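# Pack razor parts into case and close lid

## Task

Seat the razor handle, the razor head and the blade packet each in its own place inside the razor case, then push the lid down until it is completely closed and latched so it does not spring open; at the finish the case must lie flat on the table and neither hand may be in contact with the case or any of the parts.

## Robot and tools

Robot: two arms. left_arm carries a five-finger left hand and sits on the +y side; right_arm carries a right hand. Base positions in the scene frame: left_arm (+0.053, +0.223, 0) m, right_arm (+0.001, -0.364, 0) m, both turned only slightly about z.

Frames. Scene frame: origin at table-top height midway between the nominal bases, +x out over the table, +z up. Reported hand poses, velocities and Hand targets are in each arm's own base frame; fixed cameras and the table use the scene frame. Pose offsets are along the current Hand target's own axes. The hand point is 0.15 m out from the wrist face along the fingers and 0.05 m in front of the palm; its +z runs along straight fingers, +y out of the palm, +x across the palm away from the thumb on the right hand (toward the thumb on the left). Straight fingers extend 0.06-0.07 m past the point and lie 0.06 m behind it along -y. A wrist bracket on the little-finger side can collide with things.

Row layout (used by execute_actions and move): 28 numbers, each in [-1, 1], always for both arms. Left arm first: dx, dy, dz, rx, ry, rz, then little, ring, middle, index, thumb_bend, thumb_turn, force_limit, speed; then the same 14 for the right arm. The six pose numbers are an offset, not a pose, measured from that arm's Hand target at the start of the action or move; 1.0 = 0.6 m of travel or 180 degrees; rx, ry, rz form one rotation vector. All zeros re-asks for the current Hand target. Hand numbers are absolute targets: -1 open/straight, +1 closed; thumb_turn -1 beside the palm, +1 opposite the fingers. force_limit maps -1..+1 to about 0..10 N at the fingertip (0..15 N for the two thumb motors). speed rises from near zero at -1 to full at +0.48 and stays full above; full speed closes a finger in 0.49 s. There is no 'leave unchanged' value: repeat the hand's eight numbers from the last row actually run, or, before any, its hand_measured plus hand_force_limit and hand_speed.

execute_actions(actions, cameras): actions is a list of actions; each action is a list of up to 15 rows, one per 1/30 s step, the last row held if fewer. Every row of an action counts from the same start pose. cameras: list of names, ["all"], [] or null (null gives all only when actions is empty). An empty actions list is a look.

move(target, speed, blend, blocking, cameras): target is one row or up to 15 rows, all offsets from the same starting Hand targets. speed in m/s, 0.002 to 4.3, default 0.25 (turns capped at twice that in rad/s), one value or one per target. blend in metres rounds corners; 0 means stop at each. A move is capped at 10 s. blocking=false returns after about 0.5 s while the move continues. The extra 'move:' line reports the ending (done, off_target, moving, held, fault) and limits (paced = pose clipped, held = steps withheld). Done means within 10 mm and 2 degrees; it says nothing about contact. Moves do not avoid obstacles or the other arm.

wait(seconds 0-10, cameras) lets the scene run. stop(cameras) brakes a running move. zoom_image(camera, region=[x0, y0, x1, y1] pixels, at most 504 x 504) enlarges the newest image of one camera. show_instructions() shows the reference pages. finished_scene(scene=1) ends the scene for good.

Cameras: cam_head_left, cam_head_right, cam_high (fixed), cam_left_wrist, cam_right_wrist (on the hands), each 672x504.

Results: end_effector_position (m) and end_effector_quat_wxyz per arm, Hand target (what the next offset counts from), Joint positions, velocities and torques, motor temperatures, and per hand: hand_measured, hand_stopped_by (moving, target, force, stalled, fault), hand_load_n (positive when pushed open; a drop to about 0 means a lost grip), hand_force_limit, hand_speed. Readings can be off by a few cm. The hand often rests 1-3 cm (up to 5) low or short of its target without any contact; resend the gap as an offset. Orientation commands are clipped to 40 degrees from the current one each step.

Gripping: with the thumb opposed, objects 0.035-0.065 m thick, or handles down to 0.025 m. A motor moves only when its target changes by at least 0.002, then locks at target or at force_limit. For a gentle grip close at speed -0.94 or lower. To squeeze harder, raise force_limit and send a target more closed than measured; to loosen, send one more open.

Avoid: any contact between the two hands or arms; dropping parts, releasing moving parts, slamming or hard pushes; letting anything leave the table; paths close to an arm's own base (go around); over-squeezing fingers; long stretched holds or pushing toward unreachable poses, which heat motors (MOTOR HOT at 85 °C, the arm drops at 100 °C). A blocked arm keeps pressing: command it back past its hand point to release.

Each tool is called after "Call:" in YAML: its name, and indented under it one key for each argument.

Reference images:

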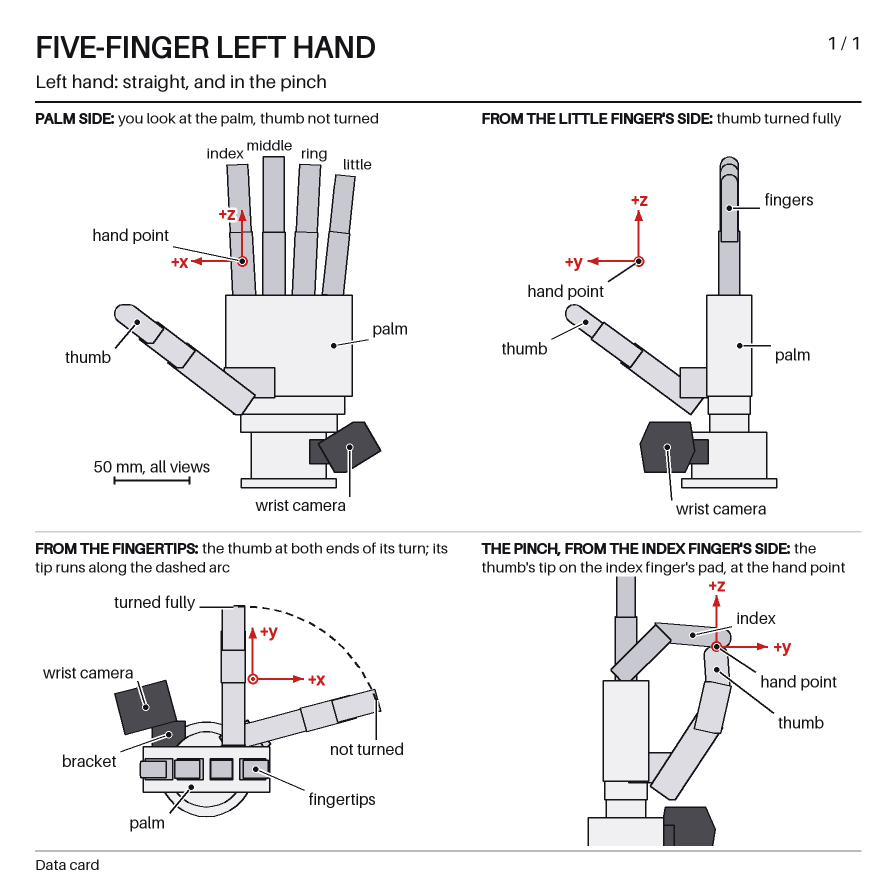

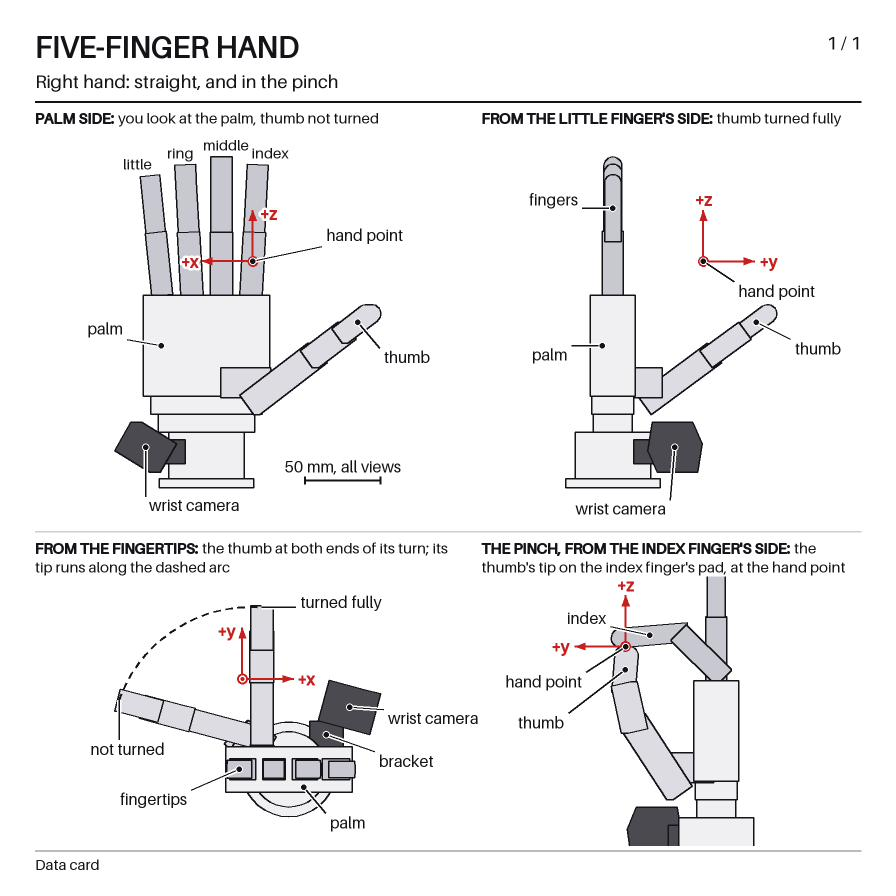

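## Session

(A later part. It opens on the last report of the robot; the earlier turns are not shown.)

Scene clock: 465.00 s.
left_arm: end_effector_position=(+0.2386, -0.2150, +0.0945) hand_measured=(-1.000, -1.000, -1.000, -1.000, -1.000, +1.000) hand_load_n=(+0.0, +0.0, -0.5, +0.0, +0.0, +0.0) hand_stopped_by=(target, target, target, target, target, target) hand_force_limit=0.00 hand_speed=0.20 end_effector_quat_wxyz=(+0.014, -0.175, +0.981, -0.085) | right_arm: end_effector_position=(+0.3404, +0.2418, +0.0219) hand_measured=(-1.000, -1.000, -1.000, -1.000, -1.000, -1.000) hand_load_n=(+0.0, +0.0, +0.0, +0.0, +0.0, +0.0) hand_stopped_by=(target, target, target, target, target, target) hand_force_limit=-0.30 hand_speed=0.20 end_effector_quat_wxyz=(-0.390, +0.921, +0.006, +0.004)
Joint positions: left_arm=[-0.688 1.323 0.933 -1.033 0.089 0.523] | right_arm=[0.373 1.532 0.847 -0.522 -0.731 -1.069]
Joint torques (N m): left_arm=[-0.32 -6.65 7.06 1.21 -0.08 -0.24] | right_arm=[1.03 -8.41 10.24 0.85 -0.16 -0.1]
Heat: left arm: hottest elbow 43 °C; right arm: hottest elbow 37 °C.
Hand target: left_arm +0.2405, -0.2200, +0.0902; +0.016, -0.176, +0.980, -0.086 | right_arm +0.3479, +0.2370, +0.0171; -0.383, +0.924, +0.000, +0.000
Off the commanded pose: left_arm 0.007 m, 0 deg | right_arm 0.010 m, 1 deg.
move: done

Call:
execute_actions:
  actions: []
  cameras: ["cam_high", "cam_head_right", "cam_head_left"]

Call:
zoom_image:
  camera: "cam_high"
  region: [170, 200, 260, 290]

Call:
zoom_image:
  camera: "cam_head_right"
  region: [290, 230, 380, 310]

Scene clock: 465.20 s.
left_arm: end_effector_position=(+0.2386, -0.2150, +0.0945) hand_measured=(-1.000, -1.000, -1.000, -1.000, -1.000, +1.000) hand_load_n=(+0.0, +0.0, +0.0, +0.0, +0.0, +0.0) hand_stopped_by=(target, target, target, target, target, target) hand_force_limit=0.00 hand_speed=0.20 end_effector_quat_wxyz=(+0.014, -0.175, +0.981, -0.085) | right_arm: end_effector_position=(+0.3404, +0.2418, +0.0219) hand_measured=(-1.000, -1.000, -1.000, -1.000, -1.000, -1.000) hand_load_n=(+0.0, +0.0, +0.5, +0.0, +0.0, -0.5) hand_stopped_by=(target, target, target, target, target, target) hand_force_limit=-0.30 hand_speed=0.20 end_effector_quat_wxyz=(-0.390, +0.921, +0.006, +0.004)
Joint positions: left_arm=[-0.688 1.323 0.933 -1.033 0.089 0.523] | right_arm=[0.373 1.532 0.847 -0.522 -0.731 -1.069]
Joint velocities: within noise
Joint torques (N m): left_arm=[-0.32 -6.59 7.06 1.17 -0.08 -0.24] | right_arm=[0.97 -8.06 10.28 0.94 -0.1 -0.08]
Motor temperatures (°C): left_arm=[25 29 43 28 27 25] | right_arm=[29 32 37 29 26 28]
Heat: left arm: hottest elbow 43 °C; right arm: hottest elbow 37 °C.
Hand target: left_arm +0.2405, -0.2200, +0.0902; +0.016, -0.176, +0.980, -0.086 | right_arm +0.3479, +0.2370, +0.0171; -0.383, +0.924, +0.000, +0.000
Off the commanded pose: left_arm 0.007 m, 0 deg | right_arm 0.010 m, 1 deg.
Images, in order (width x height): cam_head_left 672x504, cam_head_right 672x504, cam_high 672x504.

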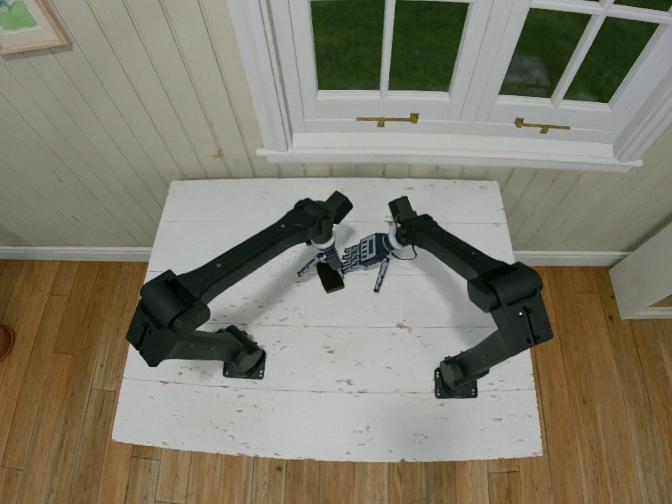

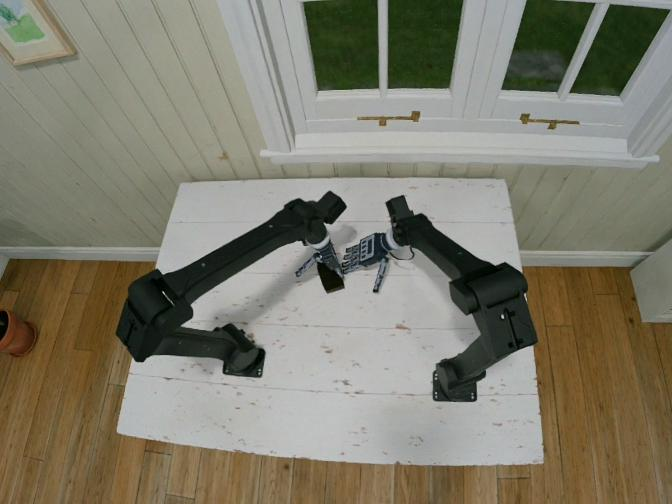

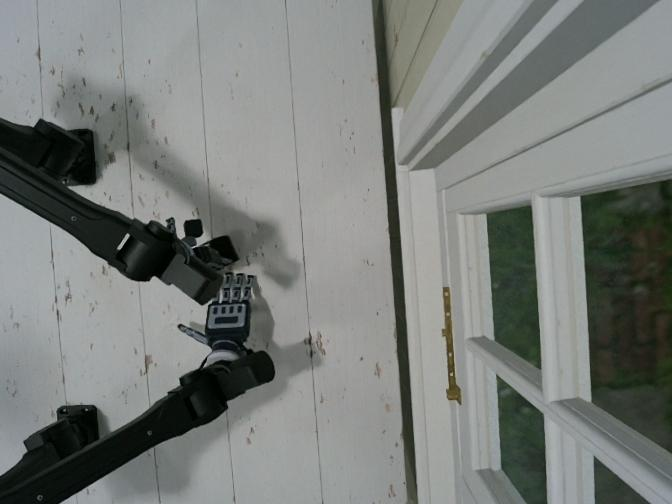

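Scaled by 5.600 from the camera's 672x504 image, which has a finer 960x720 frame.

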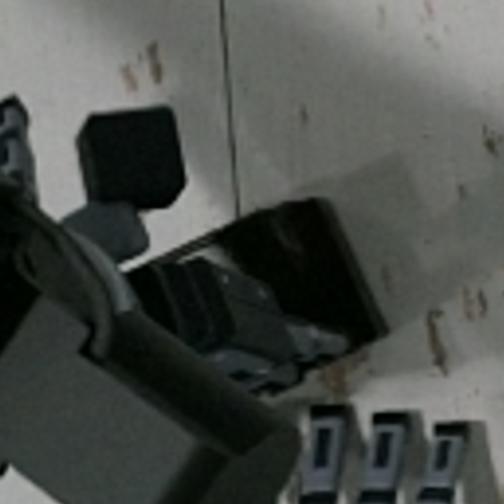

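Scaled by 5.600 from the camera's 672x504 image, which has a finer 960x720 frame.

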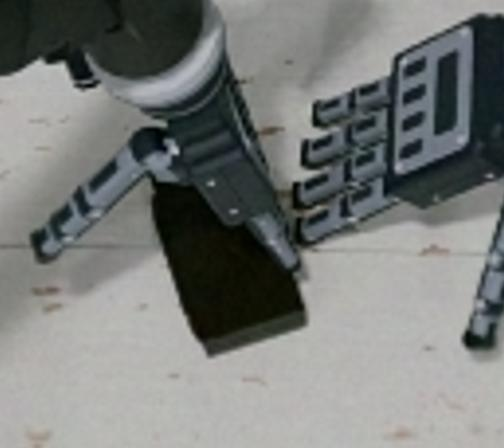

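Call:
move:
  target: [0,0,0,0,0,0,-1,-1,-1,-1,-1,1,0,0.2,0.0167,0.0236,-0.0943,0,0,0,-1,-1,-1,-1,-1,-1,-0.3,0.2]
  speed: 0.12

Scene clock: 467.07 s.
left_arm: end_effector_position=(+0.2386, -0.2150, +0.0945) hand_measured=(-1.000, -1.000, -1.000, -1.000, -1.000, +1.000) hand_load_n=(+0.0, +0.0, +0.0, +0.0, +0.0, +0.0) hand_stopped_by=(target, target, target, target, target, target) hand_force_limit=0.00 hand_speed=0.20 end_effector_quat_wxyz=(+0.014, -0.175, +0.981, -0.085) | right_arm: end_effector_position=(+0.3403, +0.1854, +0.0323) hand_measured=(-1.000, -1.000, -1.000, -1.000, -1.000, -1.000) hand_load_n=(+0.0, +0.0, +0.0, +0.0, +0.0, +0.0) hand_stopped_by=(target, target, target, target, target, target) hand_force_limit=-0.30 hand_speed=0.20 end_effector_quat_wxyz=(-0.378, +0.926, -0.008, -0.018)
Joint positions: left_arm=[-0.688 1.323 0.933 -1.033 0.089 0.523] | right_arm=[0.24 1.515 0.875 -0.737 -0.757 -1.235]
Joint torques (N m): left_arm=[-0.32 -6.59 7.08 1.16 -0.07 -0.23] | right_arm=[0.79 -11.16 11.48 0.77 -0.65 -0.06]
Heat: left arm: hottest elbow 43 °C; right arm: hottest elbow 37 °C.
Hand target: left_arm +0.2405, -0.2200, +0.0902; +0.016, -0.176, +0.980, -0.086 | right_arm +0.3578, +0.1870, +0.0471; -0.383, +0.924, +0.000, +0.000
Off the commanded pose: left_arm 0.007 m, 0 deg | right_arm 0.023 m, 2 deg.
move: off_target (right_arm)

Call:
move:
  target: [0.015,0.0266,-0.0216,0,0,0,-1,-1,-1,-1,-1,1,0,0.2,0,0,0,0,0,0,-1,-1,-1,-1,-1,-1,-0.3,0.2]
  speed: 0.06
  cameras: ["cam_high"]

Call:
zoom_image:
  camera: "cam_high"
  region: [170, 200, 260, 290]

Scene clock: 468.33 s.
left_arm: end_effector_position=(+0.2298, -0.2077, +0.0962) hand_measured=(-1.000, -1.000, -1.000, -1.000, -1.000, +1.000) hand_load_n=(+0.0, +0.0, +0.0, +0.0, +0.0, +0.0) hand_stopped_by=(target, target, target, target, target, target) hand_force_limit=0.00 hand_speed=0.20 end_effector_quat_wxyz=(+0.015, -0.175, +0.981, -0.087) | right_arm: end_effector_position=(+0.3403, +0.1854, +0.0323) hand_measured=(-1.000, -1.000, -1.000, -1.000, -1.000, -1.000) hand_load_n=(+0.0, +0.0, +0.0, +0.0, -0.5, +0.0) hand_stopped_by=(target, target, target, target, target, target) hand_force_limit=-0.30 hand_speed=0.20 end_effector_quat_wxyz=(-0.378, +0.926, -0.008, -0.018)
Joint positions: left_arm=[-0.688 1.287 0.906 -1.038 0.089 0.523] | right_arm=[0.24 1.515 0.875 -0.737 -0.757 -1.235]
Joint torques (N m): left_arm=[-0.03 -8.35 6.82 0.2 -0.06 -0.2] | right_arm=[1.85 -11.11 11.63 0.81 -0.6 -0.05]
Heat: left arm: hottest elbow 43 °C; right arm: hottest elbow 37 °C.
Hand target: left_arm +0.2258, -0.2062, +0.1003; +0.016, -0.176, +0.980, -0.086 | right_arm +0.3579, +0.1870, +0.0471; -0.383, +0.924, +0.000, +0.000
Off the commanded pose: left_arm 0.006 m, 0 deg | right_arm 0.023 m, 2 deg.
move: off_target (right_arm)
Images, in order (width x height): cam_high 672x504.

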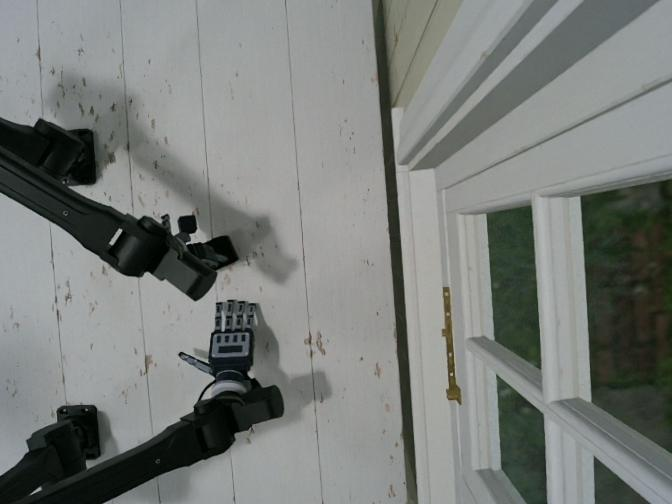

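Scaled by 5.600 from the camera's 672x504 image, which has a finer 960x720 frame.

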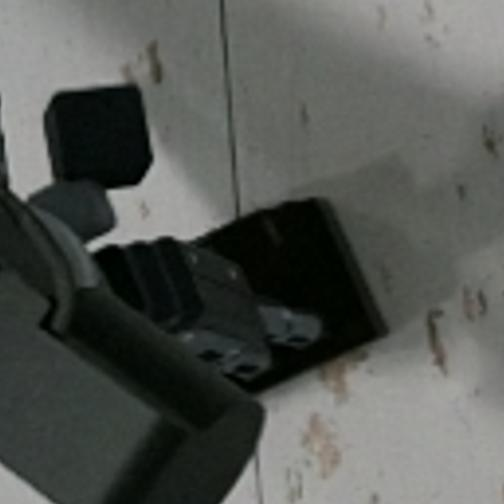

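Call:
move:
  target: [0,0.0058,0.0328,0,0,0,-1,-1,-1,-1,-1,1,0,0.2,0,0,0,0,0,0,-1,-1,-1,-1,-1,-1,-0.3,0.2]
  speed: 0.05

Scene clock: 469.50 s.
left_arm: end_effector_position=(+0.2268, -0.2052, +0.0880) hand_measured=(-1.000, -1.000, -1.000, -1.000, -1.000, +1.000) hand_load_n=(+0.0, +0.0, -0.5, +0.0, +0.0, +0.0) hand_stopped_by=(target, target, target, target, target, target) hand_force_limit=0.00 hand_speed=0.20 end_effector_quat_wxyz=(+0.015, -0.175, +0.981, -0.086) | right_arm: end_effector_position=(+0.3403, +0.1854, +0.0323) hand_measured=(-1.000, -1.000, -1.000, -1.000, -1.000, -1.000) hand_load_n=(+0.0, +0.0, +0.0, +0.0, +0.0, +0.0) hand_stopped_by=(target, target, target, target, target, target) hand_force_limit=-0.30 hand_speed=0.20 end_effector_quat_wxyz=(-0.378, +0.926, -0.008, -0.018)
Joint positions: left_arm=[-0.688 1.287 0.883 -1.016 0.089 0.523] | right_arm=[0.24 1.515 0.875 -0.737 -0.757 -1.235]
Joint torques (N m): left_arm=[-0.03 -6.65 5.78 1.4 -0.06 -0.2] | right_arm=[1.73 -10.64 11.79 0.69 -0.6 -0.04]
Heat: left arm: hottest elbow 43 °C; right arm: hottest elbow 37 °C.
Hand target: left_arm +0.2259, -0.2062, +0.0803; +0.016, -0.176, +0.980, -0.086 | right_arm +0.3579, +0.1870, +0.0471; -0.383, +0.924, +0.000, +0.000
Off the commanded pose: left_arm 0.008 m, 0 deg | right_arm 0.023 m, 2 deg.
move: off_target (right_arm)

Call:
move:
  target: [0,0.0058,0.0328,0,0,0,-1,-1,-1,-1,-1,1,0,0.2,0,0,0,0,0,0,-1,-1,-1,-1,-1,-1,-0.3,0.2]
  speed: 0.05
  cameras: ["cam_high", "cam_right_wrist"]

Call:
zoom_image:
  camera: "cam_high"
  region: [170, 200, 260, 290]

Call:
zoom_image:
  camera: "cam_right_wrist"
  region: [130, 60, 300, 280]

Scene clock: 470.77 s.
left_arm: end_effector_position=(+0.2332, -0.2106, +0.0828) hand_measured=(-1.000, -1.000, -1.000, -1.000, -1.000, +1.000) hand_load_n=(+0.0, +0.0, -0.5, +0.0, +0.0, +0.0) hand_stopped_by=(target, target, target, target, target, target) hand_force_limit=0.00 hand_speed=0.20 end_effector_quat_wxyz=(+0.028, -0.173, +0.979, -0.102) | right_arm: end_effector_position=(+0.3403, +0.1854, +0.0323) hand_measured=(-1.000, -1.000, -1.000, -1.000, -1.000, -1.000) hand_load_n=(+0.0, +0.0, +0.0, -0.5, +0.0, +0.0) hand_stopped_by=(target, target, target, target, target, target) hand_force_limit=-0.30 hand_speed=0.20 end_effector_quat_wxyz=(-0.378, +0.926, -0.008, -0.018)
Joint positions: left_arm=[-0.688 1.283 0.867 -0.962 0.09 0.523] | right_arm=[0.24 1.515 0.875 -0.737 -0.757 -1.235]
Joint torques (N m): left_arm=[-0.03 -4.66 4.44 1.59 -0.09 -0.19] | right_arm=[2.2 -11.22 11.48 0.81 -0.63 -0.11]
Heat: left arm: hottest elbow 43 °C; right arm: hottest elbow 37 °C.
Hand target: left_arm +0.2258, -0.2062, +0.0602; +0.016, -0.176, +0.980, -0.086 | right_arm +0.3579, +0.1870, +0.0471; -0.383, +0.924, +0.000, +0.000
Off the commanded pose: left_arm 0.024 m, 2 deg | right_arm 0.023 m, 2 deg.
move: off_target (left_arm, right_arm)
camera_calibration:
cam_right_wrist: T_world_to_cam=[[0.192242, -0.691363, -0.696462, 0.0859686], [-0.792357, -0.528062, 0.305484, 0.35001], [-0.578976, 0.49312, -0.649322, 0.232142], [0, 0, 0, 1]] pos_world=[0.395211, 0.129789, 0.103686]
Images, in order (width x height): cam_high 672x504, cam_right_wrist 672x504.

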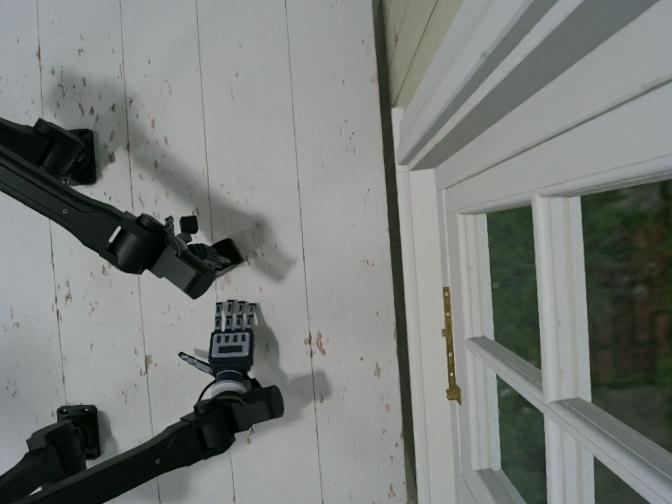

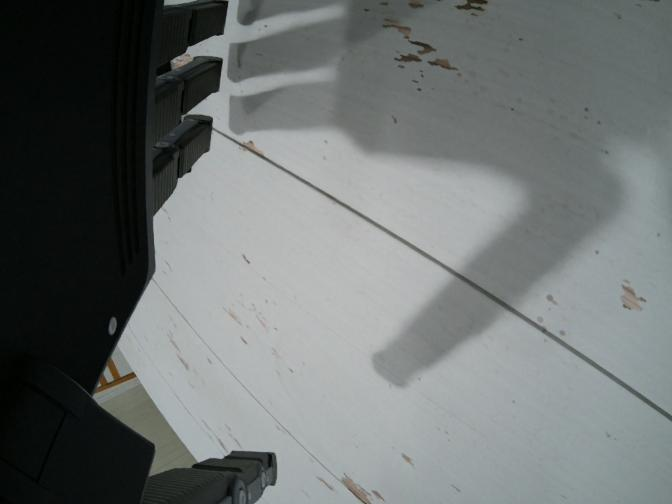

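Scaled by 5.600 from the camera's 672x504 image, which has a finer 960x720 frame.

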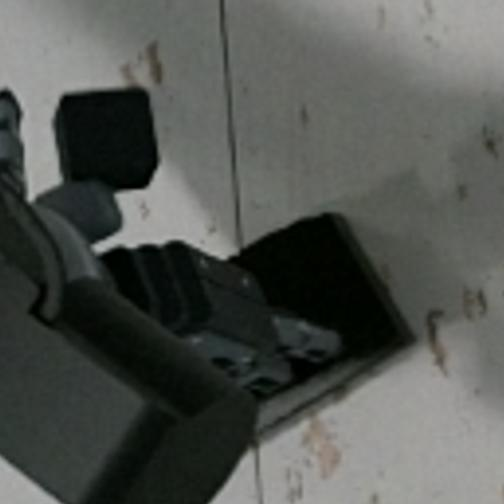

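Scaled by 2.291 from the camera's 672x504 image, which has a finer 960x720 frame.

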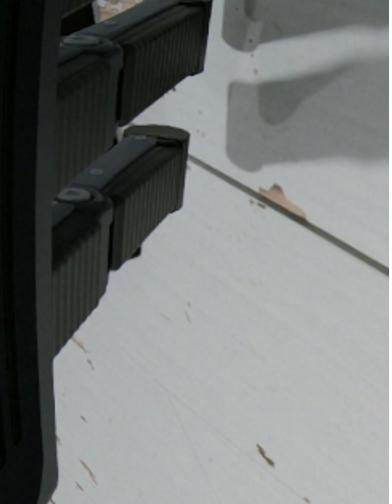

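Call:
move:
  target: [0,0,0,0,0,0,-1,-1,-1,-1,-1,1,0,0.2,0.0203,-0.0683,0.0377,0,0.1257,0.1257,-1,-1,-1,-1,-1,-1,-0.3,0.2]
  speed: 0.15
  cameras: ["cam_right_wrist", "cam_high"]

Scene clock: 474.40 s.
left_arm: end_effector_position=(+0.2332, -0.2106, +0.0828) hand_measured=(-1.000, -1.000, -1.000, -1.000, -1.000, +1.000) hand_load_n=(+0.0, +0.0, -0.5, +0.0, +0.0, +0.0) hand_stopped_by=(target, target, target, target, target, target) hand_force_limit=0.00 hand_speed=0.20 end_effector_quat_wxyz=(+0.028, -0.173, +0.979, -0.102) | right_arm: end_effector_position=(+0.3701, +0.2278, +0.0563) hand_measured=(-1.000, -1.000, -1.000, -1.000, -1.000, -1.000) hand_load_n=(+0.0, +0.0, +0.0, +0.0, +0.0, +0.0) hand_stopped_by=(target, target, target, target, target, target) hand_force_limit=-0.30 hand_speed=0.20 end_effector_quat_wxyz=(-0.362, +0.890, -0.257, +0.100)
Joint positions: left_arm=[-0.688 1.283 0.867 -0.962 0.09 0.523] | right_arm=[0.365 1.376 0.765 -0.305 -0.438 -0.493]
Joint torques (N m): left_arm=[-0.09 -4.66 4.44 1.59 -0.09 -0.2] | right_arm=[2.84 -9.93 8.54 2.55 -0.16 0.18]
Heat: left arm: hottest elbow 42 °C; right arm: hottest elbow 37 °C.
Hand target: left_arm +0.2258, -0.2062, +0.0602; +0.016, -0.176, +0.980, -0.086 | right_arm +0.3701, +0.2319, +0.0601; -0.368, +0.888, -0.255, +0.106
Off the commanded pose: left_arm 0.024 m, 2 deg | right_arm 0.006 m, 1 deg.
move: off_target (left_arm)
camera_calibration:
cam_right_wrist: T_world_to_cam=[[-0.186783, -0.7035, -0.685711, 0.268809], [-0.958536, -0.0224102, 0.28409, 0.33617], [-0.215224, 0.710342, -0.670144, 0.0611177], [0, 0, 0, 1]] pos_world=[0.385594, 0.153226, 0.129781]
Images, in order (width x height): cam_high 672x504, cam_right_wrist 672x504.

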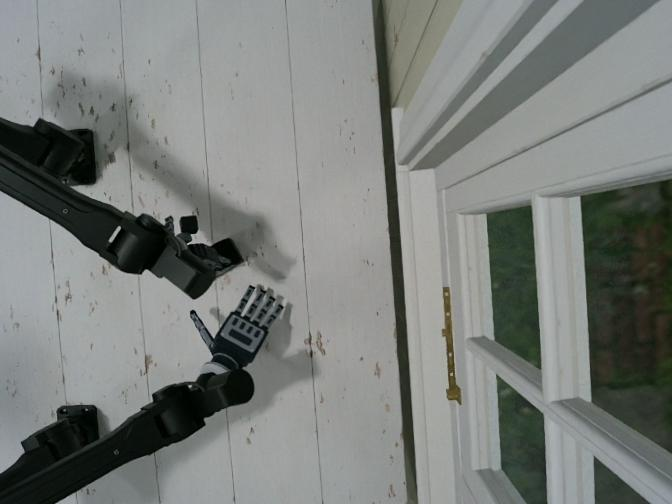

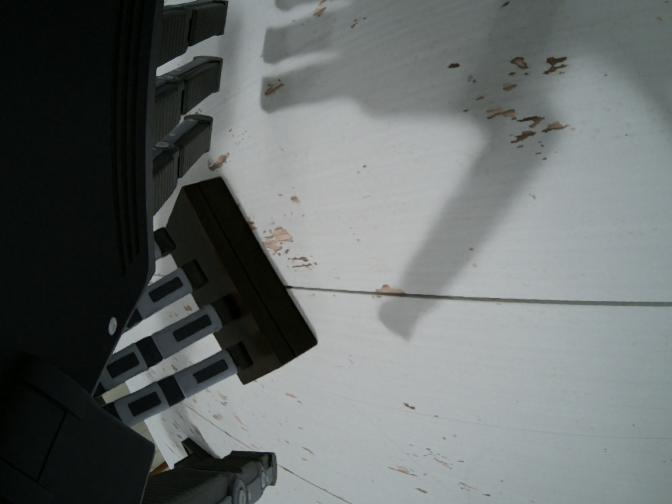

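Call:
zoom_image:
  camera: "cam_right_wrist"
  region: [150, 160, 330, 400]

Scaled by 2.100 from the camera's 672x504 image, which has a finer 960x720 frame.

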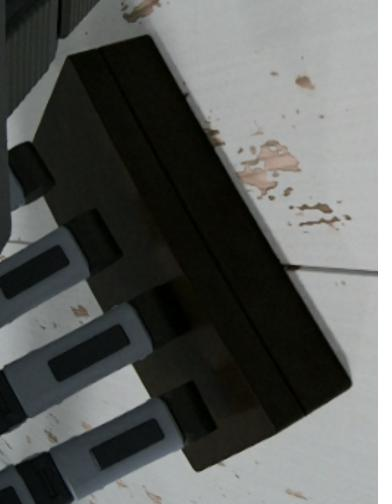

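Call:
zoom_image:
  camera: "cam_right_wrist"
  region: [180, 170, 260, 250]

Call:
zoom_image:
  camera: "cam_right_wrist"
  region: [240, 310, 325, 390]

Scaled by 6.300 from the camera's 672x504 image, which has a finer 960x720 frame.

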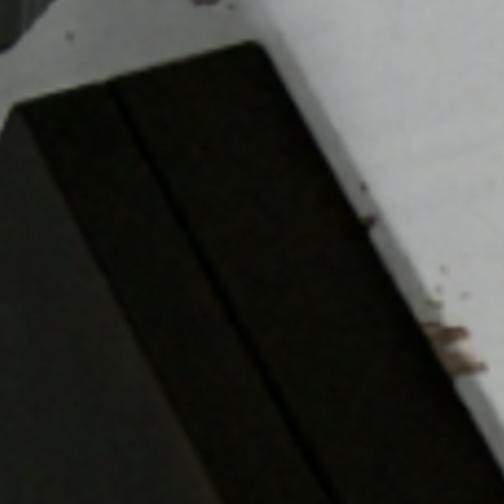

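Scaled by 5.929 from the camera's 672x504 image, which has a finer 960x720 frame.

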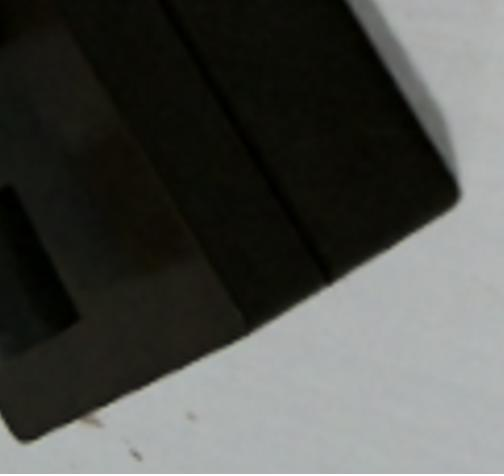

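Call:
move:
  target: [0,0.0232,0.0551,0,0,0,-1,-1,-1,-1,-1,1,0,0.2,0,0,0,0,0,0,-1,-1,-1,-1,-1,-1,-0.3,0.2]
  speed: 0.04
  cameras: ["cam_right_wrist"]

Call:
zoom_image:
  camera: "cam_right_wrist"
  region: [150, 160, 330, 400]

Scene clock: 477.00 s.
left_arm: end_effector_position=(+0.2405, -0.2181, +0.0717) hand_measured=(-1.000, -1.000, -1.000, -1.000, -1.000, +1.000) hand_load_n=(+0.0, +0.0, +0.0, +0.0, +0.0, +0.0) hand_stopped_by=(target, target, target, target, target, target) hand_force_limit=0.00 hand_speed=0.20 end_effector_quat_wxyz=(+0.050, -0.171, +0.975, -0.133) | right_arm: end_effector_position=(+0.3700, +0.2278, +0.0563) hand_measured=(-1.000, -1.000, -1.000, -1.000, -1.000, -1.000) hand_load_n=(+0.0, +0.0, +0.0, +0.0, +0.0, +0.0) hand_stopped_by=(target, target, target, target, target, target) hand_force_limit=-0.30 hand_speed=0.20 end_effector_quat_wxyz=(-0.362, +0.890, -0.258, +0.100)
Joint positions: left_arm=[-0.688 1.268 0.822 -0.856 0.096 0.523] | right_arm=[0.365 1.376 0.765 -0.305 -0.438 -0.492]
Joint torques (N m): left_arm=[0.79 -1.67 2.54 1.32 -0.22 -0.08] | right_arm=[3.37 -9.88 8.57 2.45 -0.14 0.13]
Heat: left arm: hottest elbow 42 °C; right arm: hottest elbow 37 °C.
Hand target: left_arm +0.2232, -0.1987, +0.0253; +0.016, -0.176, +0.980, -0.086 | right_arm +0.3701, +0.2319, +0.0601; -0.368, +0.888, -0.255, +0.106
Off the commanded pose: left_arm 0.053 m, 7 deg | right_arm 0.006 m, 1 deg.
move: off_target (left_arm)
camera_calibration:
cam_right_wrist: T_world_to_cam=[[-0.18751, -0.703199, -0.685821, 0.26906], [-0.958415, -0.0219375, 0.284533, 0.335993], [-0.215129, 0.710654, -0.669844, 0.0609933], [0, 0, 0, 1]] pos_world=[0.385594, 0.153229, 0.129782]
Images, in order (width x height): cam_right_wrist 672x504.

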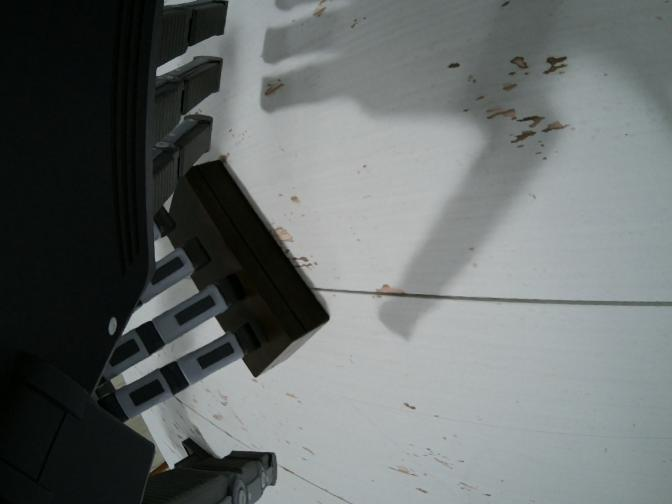

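Scaled by 2.100 from the camera's 672x504 image, which has a finer 960x720 frame.

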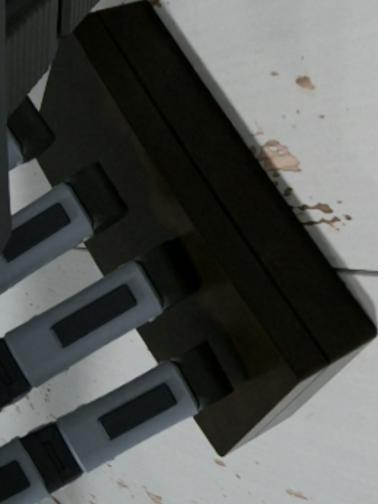

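Call:
move:
  target: [-0.0158,-0.0613,-0.1162,0,0,0,-1,-1,-1,-1,-1,1,0,0.2,0,0,0,0,0,0,-1,-1,-1,-1,-1,-1,-0.3,0.2]
  speed: 0.1
  cameras: ["cam_right_wrist", "cam_high"]

Call:
zoom_image:
  camera: "cam_right_wrist"
  region: [150, 140, 350, 400]

Scene clock: 478.90 s.
left_arm: end_effector_position=(+0.2302, -0.2082, +0.0902) hand_measured=(-1.000, -1.000, -1.000, -1.000, -1.000, +1.000) hand_load_n=(+0.0, +0.0, +0.0, +0.0, +0.0, +0.0) hand_stopped_by=(target, target, target, target, target, target) hand_force_limit=0.00 hand_speed=0.20 end_effector_quat_wxyz=(+0.010, -0.175, +0.981, -0.082) | right_arm: end_effector_position=(+0.3700, +0.2278, +0.0563) hand_measured=(-1.000, -1.000, -1.000, -1.000, -1.000, -1.000) hand_load_n=(+0.0, +0.0, +0.0, +0.0, +0.0, -0.5) hand_stopped_by=(target, target, target, target, target, target) hand_force_limit=-0.30 hand_speed=0.20 end_effector_quat_wxyz=(-0.362, +0.890, -0.258, +0.100)
Joint positions: left_arm=[-0.688 1.305 0.905 -1.031 0.091 0.523] | right_arm=[0.365 1.376 0.765 -0.305 -0.438 -0.492]
Joint torques (N m): left_arm=[-0.03 -6.24 10.21 0.17 -0.12 -0.2] | right_arm=[2.37 -10.23 8.76 2.62 -0.09 0.14]
Heat: left arm: hottest elbow 42 °C; right arm: hottest elbow 37 °C.
Hand target: left_arm +0.2404, -0.2181, +0.1005; +0.016, -0.176, +0.980, -0.086 | right_arm +0.3701, +0.2319, +0.0601; -0.368, +0.888, -0.255, +0.106
Off the commanded pose: left_arm 0.017 m, 1 deg | right_arm 0.006 m, 1 deg.
move: off_target (left_arm)
camera_calibration:
cam_right_wrist: T_world_to_cam=[[-0.18751, -0.703199, -0.685821, 0.26906], [-0.958415, -0.0219375, 0.284533, 0.335993], [-0.215129, 0.710654, -0.669844, 0.0609933], [0, 0, 0, 1]] pos_world=[0.385594, 0.153229, 0.129782]
Images, in order (width x height): cam_high 672x504, cam_right_wrist 672x504.

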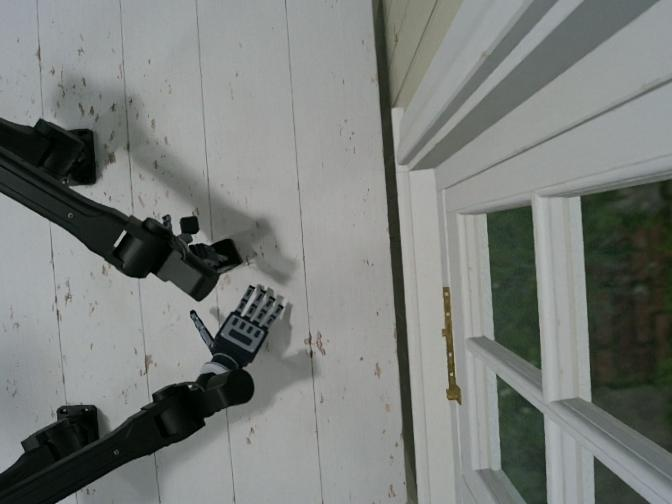

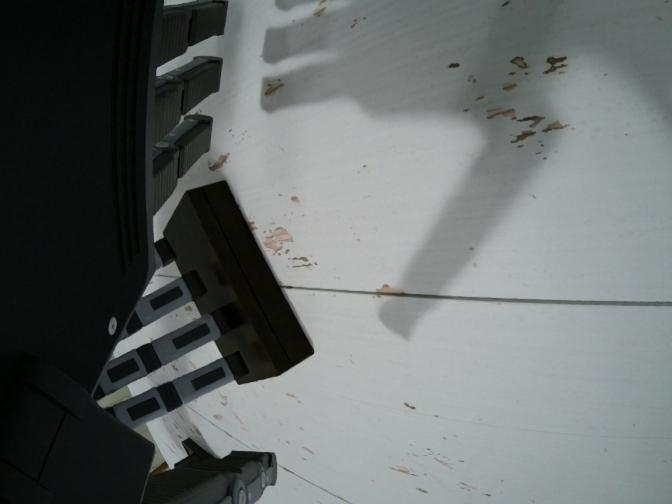

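Scaled by 1.938 from the camera's 672x504 image, which has a finer 960x720 frame.

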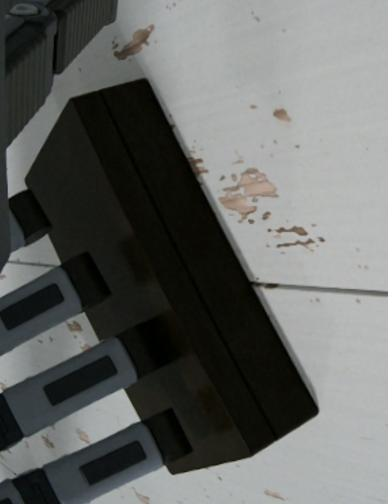

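Call:
move:
  target: [0,-0.0232,-0.1313,0,0,0,-1,-1,-1,-1,-1,1,0,0.2,0,0,0,0,0,0,-1,-1,-1,-1,-1,-1,-0.3,0.2]
  speed: 0.12
  cameras: ["cam_right_wrist", "cam_high"]

Call:
zoom_image:
  camera: "cam_right_wrist"
  region: [150, 140, 350, 400]

Call:
zoom_image:
  camera: "cam_high"
  region: [170, 200, 260, 290]

Scene clock: 480.53 s.
left_arm: end_effector_position=(+0.2313, -0.2090, +0.1605) hand_measured=(-1.000, -1.000, -1.000, -1.000, -1.000, +1.000) hand_load_n=(+0.0, +0.0, +0.0, +0.0, +0.0, +0.0) hand_stopped_by=(target, target, target, target, target, target) hand_force_limit=0.00 hand_speed=0.20 end_effector_quat_wxyz=(+0.001, -0.176, +0.982, -0.070) | right_arm: end_effector_position=(+0.3700, +0.2278, +0.0563) hand_measured=(-1.000, -1.000, -1.000, -1.000, -1.000, -1.000) hand_load_n=(+0.0, +0.0, +0.0, +0.0, +0.0, +0.0) hand_stopped_by=(target, target, target, target, target, target) hand_force_limit=-0.30 hand_speed=0.20 end_effector_quat_wxyz=(-0.362, +0.890, -0.258, +0.100)
Joint positions: left_arm=[-0.688 1.273 1.066 -1.255 0.09 0.523] | right_arm=[0.365 1.376 0.765 -0.305 -0.438 -0.492]
Joint torques (N m): left_arm=[-0.03 -8.18 10.81 0.03 -0.08 -0.2] | right_arm=[2.26 -10.11 8.5 2.39 -0.12 0.11]
Heat: left arm: hottest elbow 42 °C; right arm: hottest elbow 37 °C.
Hand target: left_arm +0.2404, -0.2181, +0.1805; +0.016, -0.176, +0.980, -0.086 | right_arm +0.3701, +0.2319, +0.0601; -0.368, +0.888, -0.255, +0.106
Off the commanded pose: left_arm 0.024 m, 3 deg | right_arm 0.006 m, 1 deg.
move: off_target (left_arm)
camera_calibration:
cam_right_wrist: T_world_to_cam=[[-0.18751, -0.703199, -0.685821, 0.26906], [-0.958415, -0.0219375, 0.284533, 0.335993], [-0.215129, 0.710654, -0.669844, 0.0609933], [0, 0, 0, 1]] pos_world=[0.385594, 0.153229, 0.129782]
Images, in order (width x height): cam_high 672x504, cam_right_wrist 672x504.

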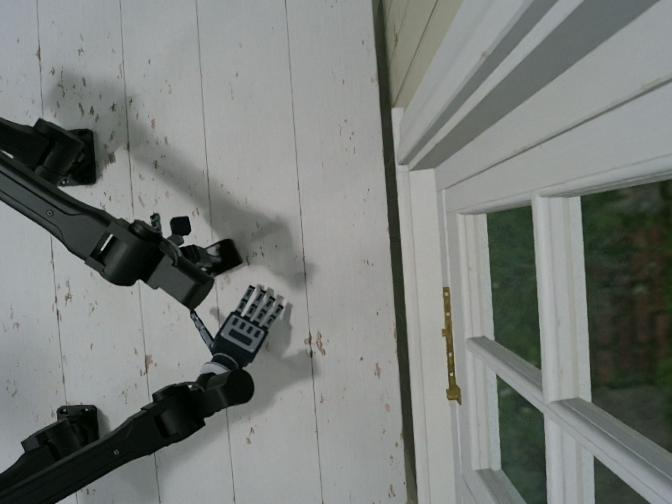

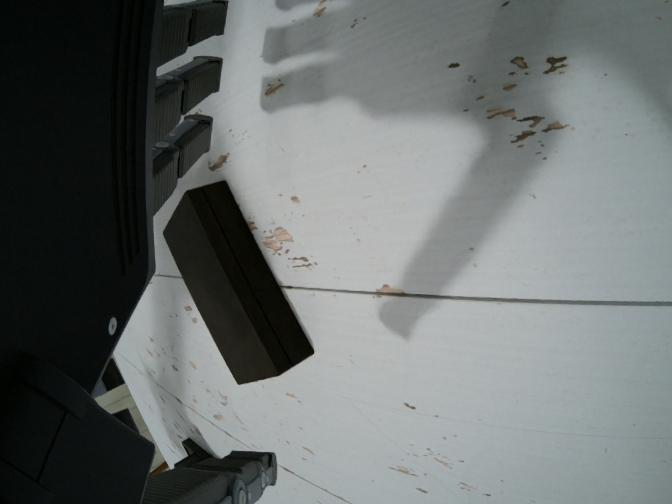

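Scaled by 1.938 from the camera's 672x504 image, which has a finer 960x720 frame.

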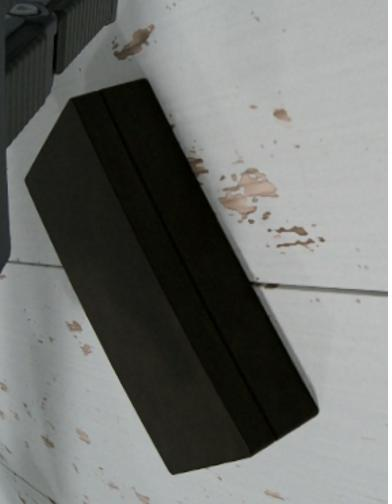

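Scaled by 5.600 from the camera's 672x504 image, which has a finer 960x720 frame.

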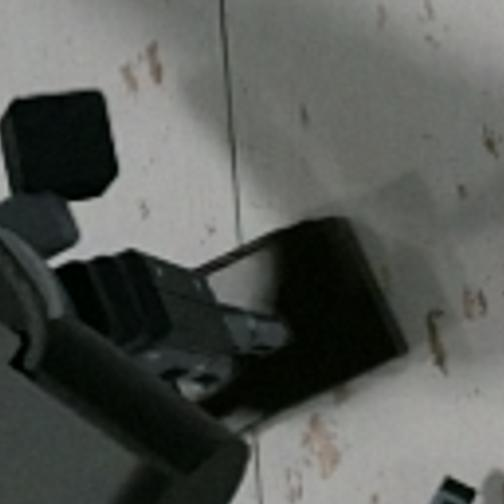

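Call:
zoom_image:
  camera: "cam_right_wrist"
  region: [160, 175, 240, 245]

Call:
zoom_image:
  camera: "cam_right_wrist"
  region: [235, 325, 320, 390]

Scaled by 6.300 from the camera's 672x504 image, which has a finer 960x720 frame.

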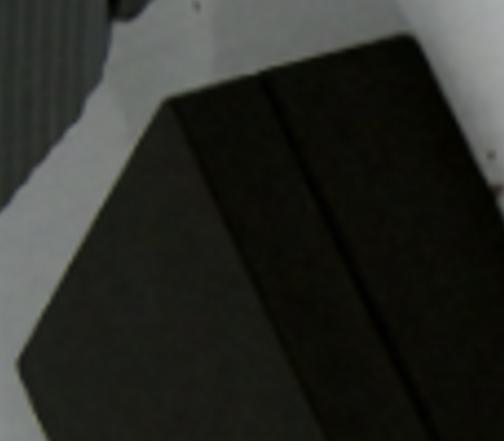

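Scaled by 5.929 from the camera's 672x504 image, which has a finer 960x720 frame.

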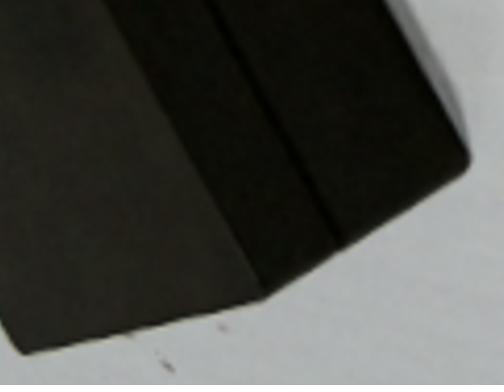

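Call:
move:
  target: [0,0.0704,-0.0780,0,0,0,-1,-1,-1,-1,-1,1,0,0.2,0,0.0236,-0.0943,0,0,0,-1,-1,-1,-1,-1,-1,-0.3,0.2]
  speed: 0.2
  cameras: ["cam_right_wrist", "cam_high", "cam_head_right", "cam_head_left"]

Call:
zoom_image:
  camera: "cam_high"
  region: [170, 200, 260, 290]

Call:
zoom_image:
  camera: "cam_head_right"
  region: [290, 230, 380, 310]

Scene clock: 483.10 s.
left_arm: end_effector_position=(+0.2126, -0.1665, +0.1997) hand_measured=(-1.000, -1.000, -1.000, -1.000, -1.000, +1.000) hand_load_n=(+0.0, +0.0, +0.0, +0.0, +0.0, +0.5) hand_stopped_by=(target, target, target, target, target, target) hand_force_limit=0.00 hand_speed=0.20 end_effector_quat_wxyz=(+0.002, -0.180, +0.981, -0.069) | right_arm: end_effector_position=(+0.3468, +0.1944, +0.0915) hand_measured=(-1.000, -1.000, -1.000, -1.000, -1.000, -1.000) hand_load_n=(+0.0, +0.0, +0.0, +0.0, +0.0, -0.5) hand_stopped_by=(target, target, target, target, target, target) hand_force_limit=-0.30 hand_speed=0.20 end_effector_quat_wxyz=(-0.371, +0.887, -0.254, +0.107)
Joint positions: left_arm=[-0.623 1.148 1.068 -1.388 0.092 0.58] | right_arm=[0.293 1.216 0.726 -0.427 -0.488 -0.552]
Joint torques (N m): left_arm=[0.85 -6.42 11.1 0.08 0.24 0.02] | right_arm=[2.49 -7.82 8.96 1.42 -0.3 0]
Heat: left arm: hottest elbow 42 °C; right arm: hottest elbow 37 °C.
Hand target: left_arm +0.2229, -0.1715, +0.2191; +0.016, -0.176, +0.980, -0.086 | right_arm +0.3436, +0.1894, +0.0901; -0.368, +0.888, -0.255, +0.106
Off the commanded pose: left_arm 0.023 m, 3 deg | right_arm 0.006 m, 0 deg.
move: off_target (left_arm)
camera_calibration:
cam_right_wrist: T_world_to_cam=[[-0.171472, -0.693111, -0.700139, 0.259033], [-0.964387, -0.0271786, 0.263096, 0.308005], [-0.201383, 0.720318, -0.663767, 0.096078], [0, 0, 0, 1]] pos_world=[0.360802, 0.118703, 0.164097]
Images, in order (width x height): cam_head_left 672x504, cam_head_right 672x504, cam_high 672x504, cam_right_wrist 672x504.

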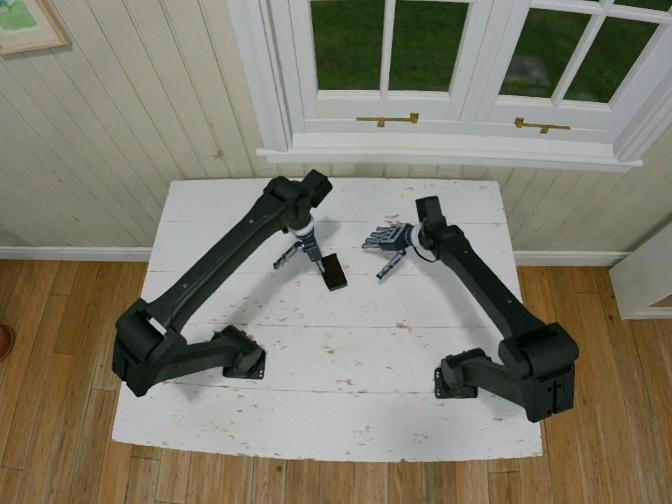

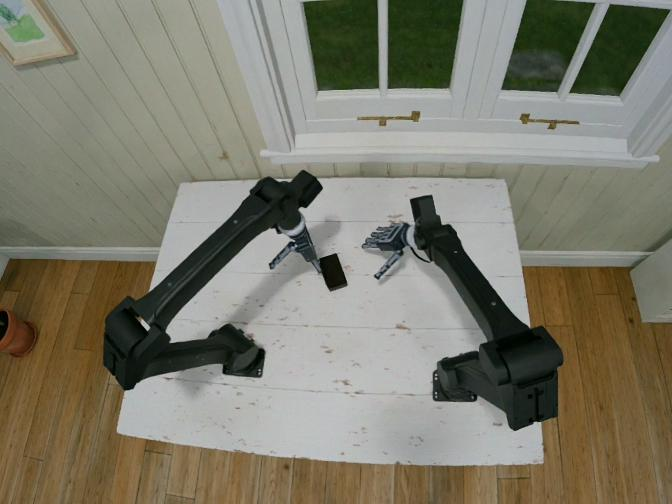

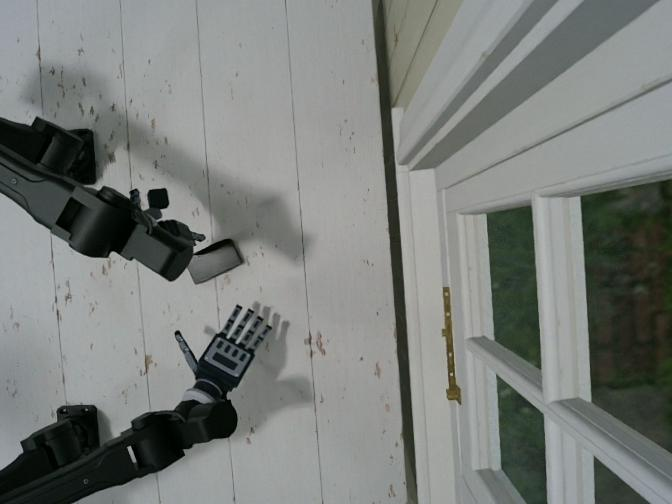

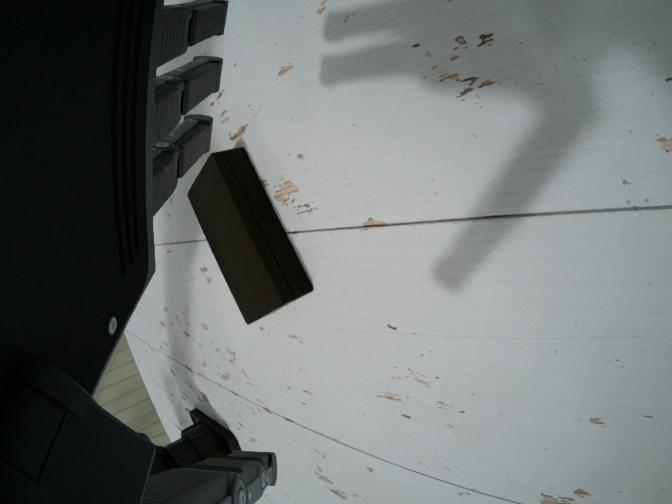

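Scaled by 5.600 from the camera's 672x504 image, which has a finer 960x720 frame.

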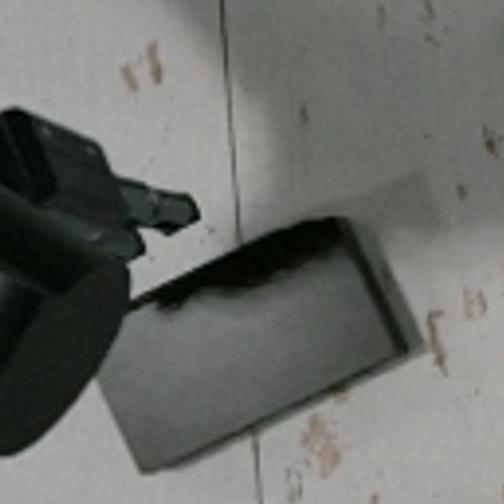

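Scaled by 5.600 from the camera's 672x504 image, which has a finer 960x720 frame.

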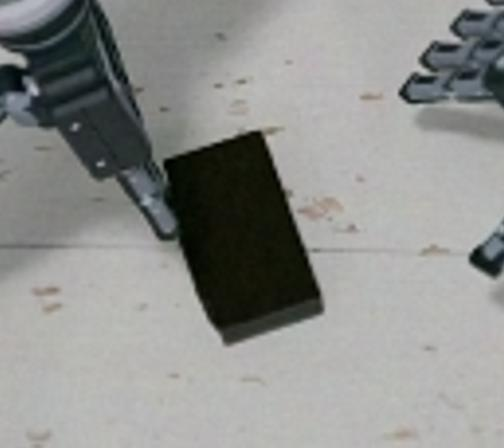

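Call:
zoom_image:
  camera: "cam_right_wrist"
  region: [180, 135, 260, 205]

Call:
zoom_image:
  camera: "cam_right_wrist"
  region: [235, 265, 325, 335]

Scaled by 6.300 from the camera's 672x504 image, which has a finer 960x720 frame.

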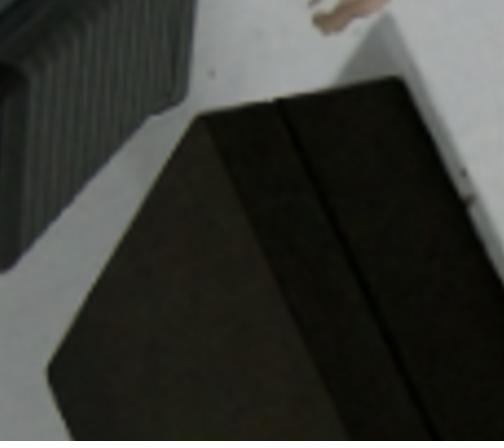

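Scaled by 5.600 from the camera's 672x504 image, which has a finer 960x720 frame.

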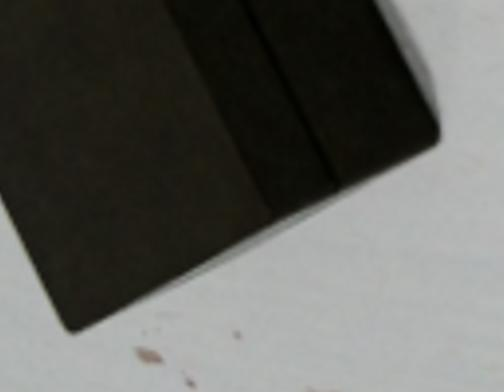

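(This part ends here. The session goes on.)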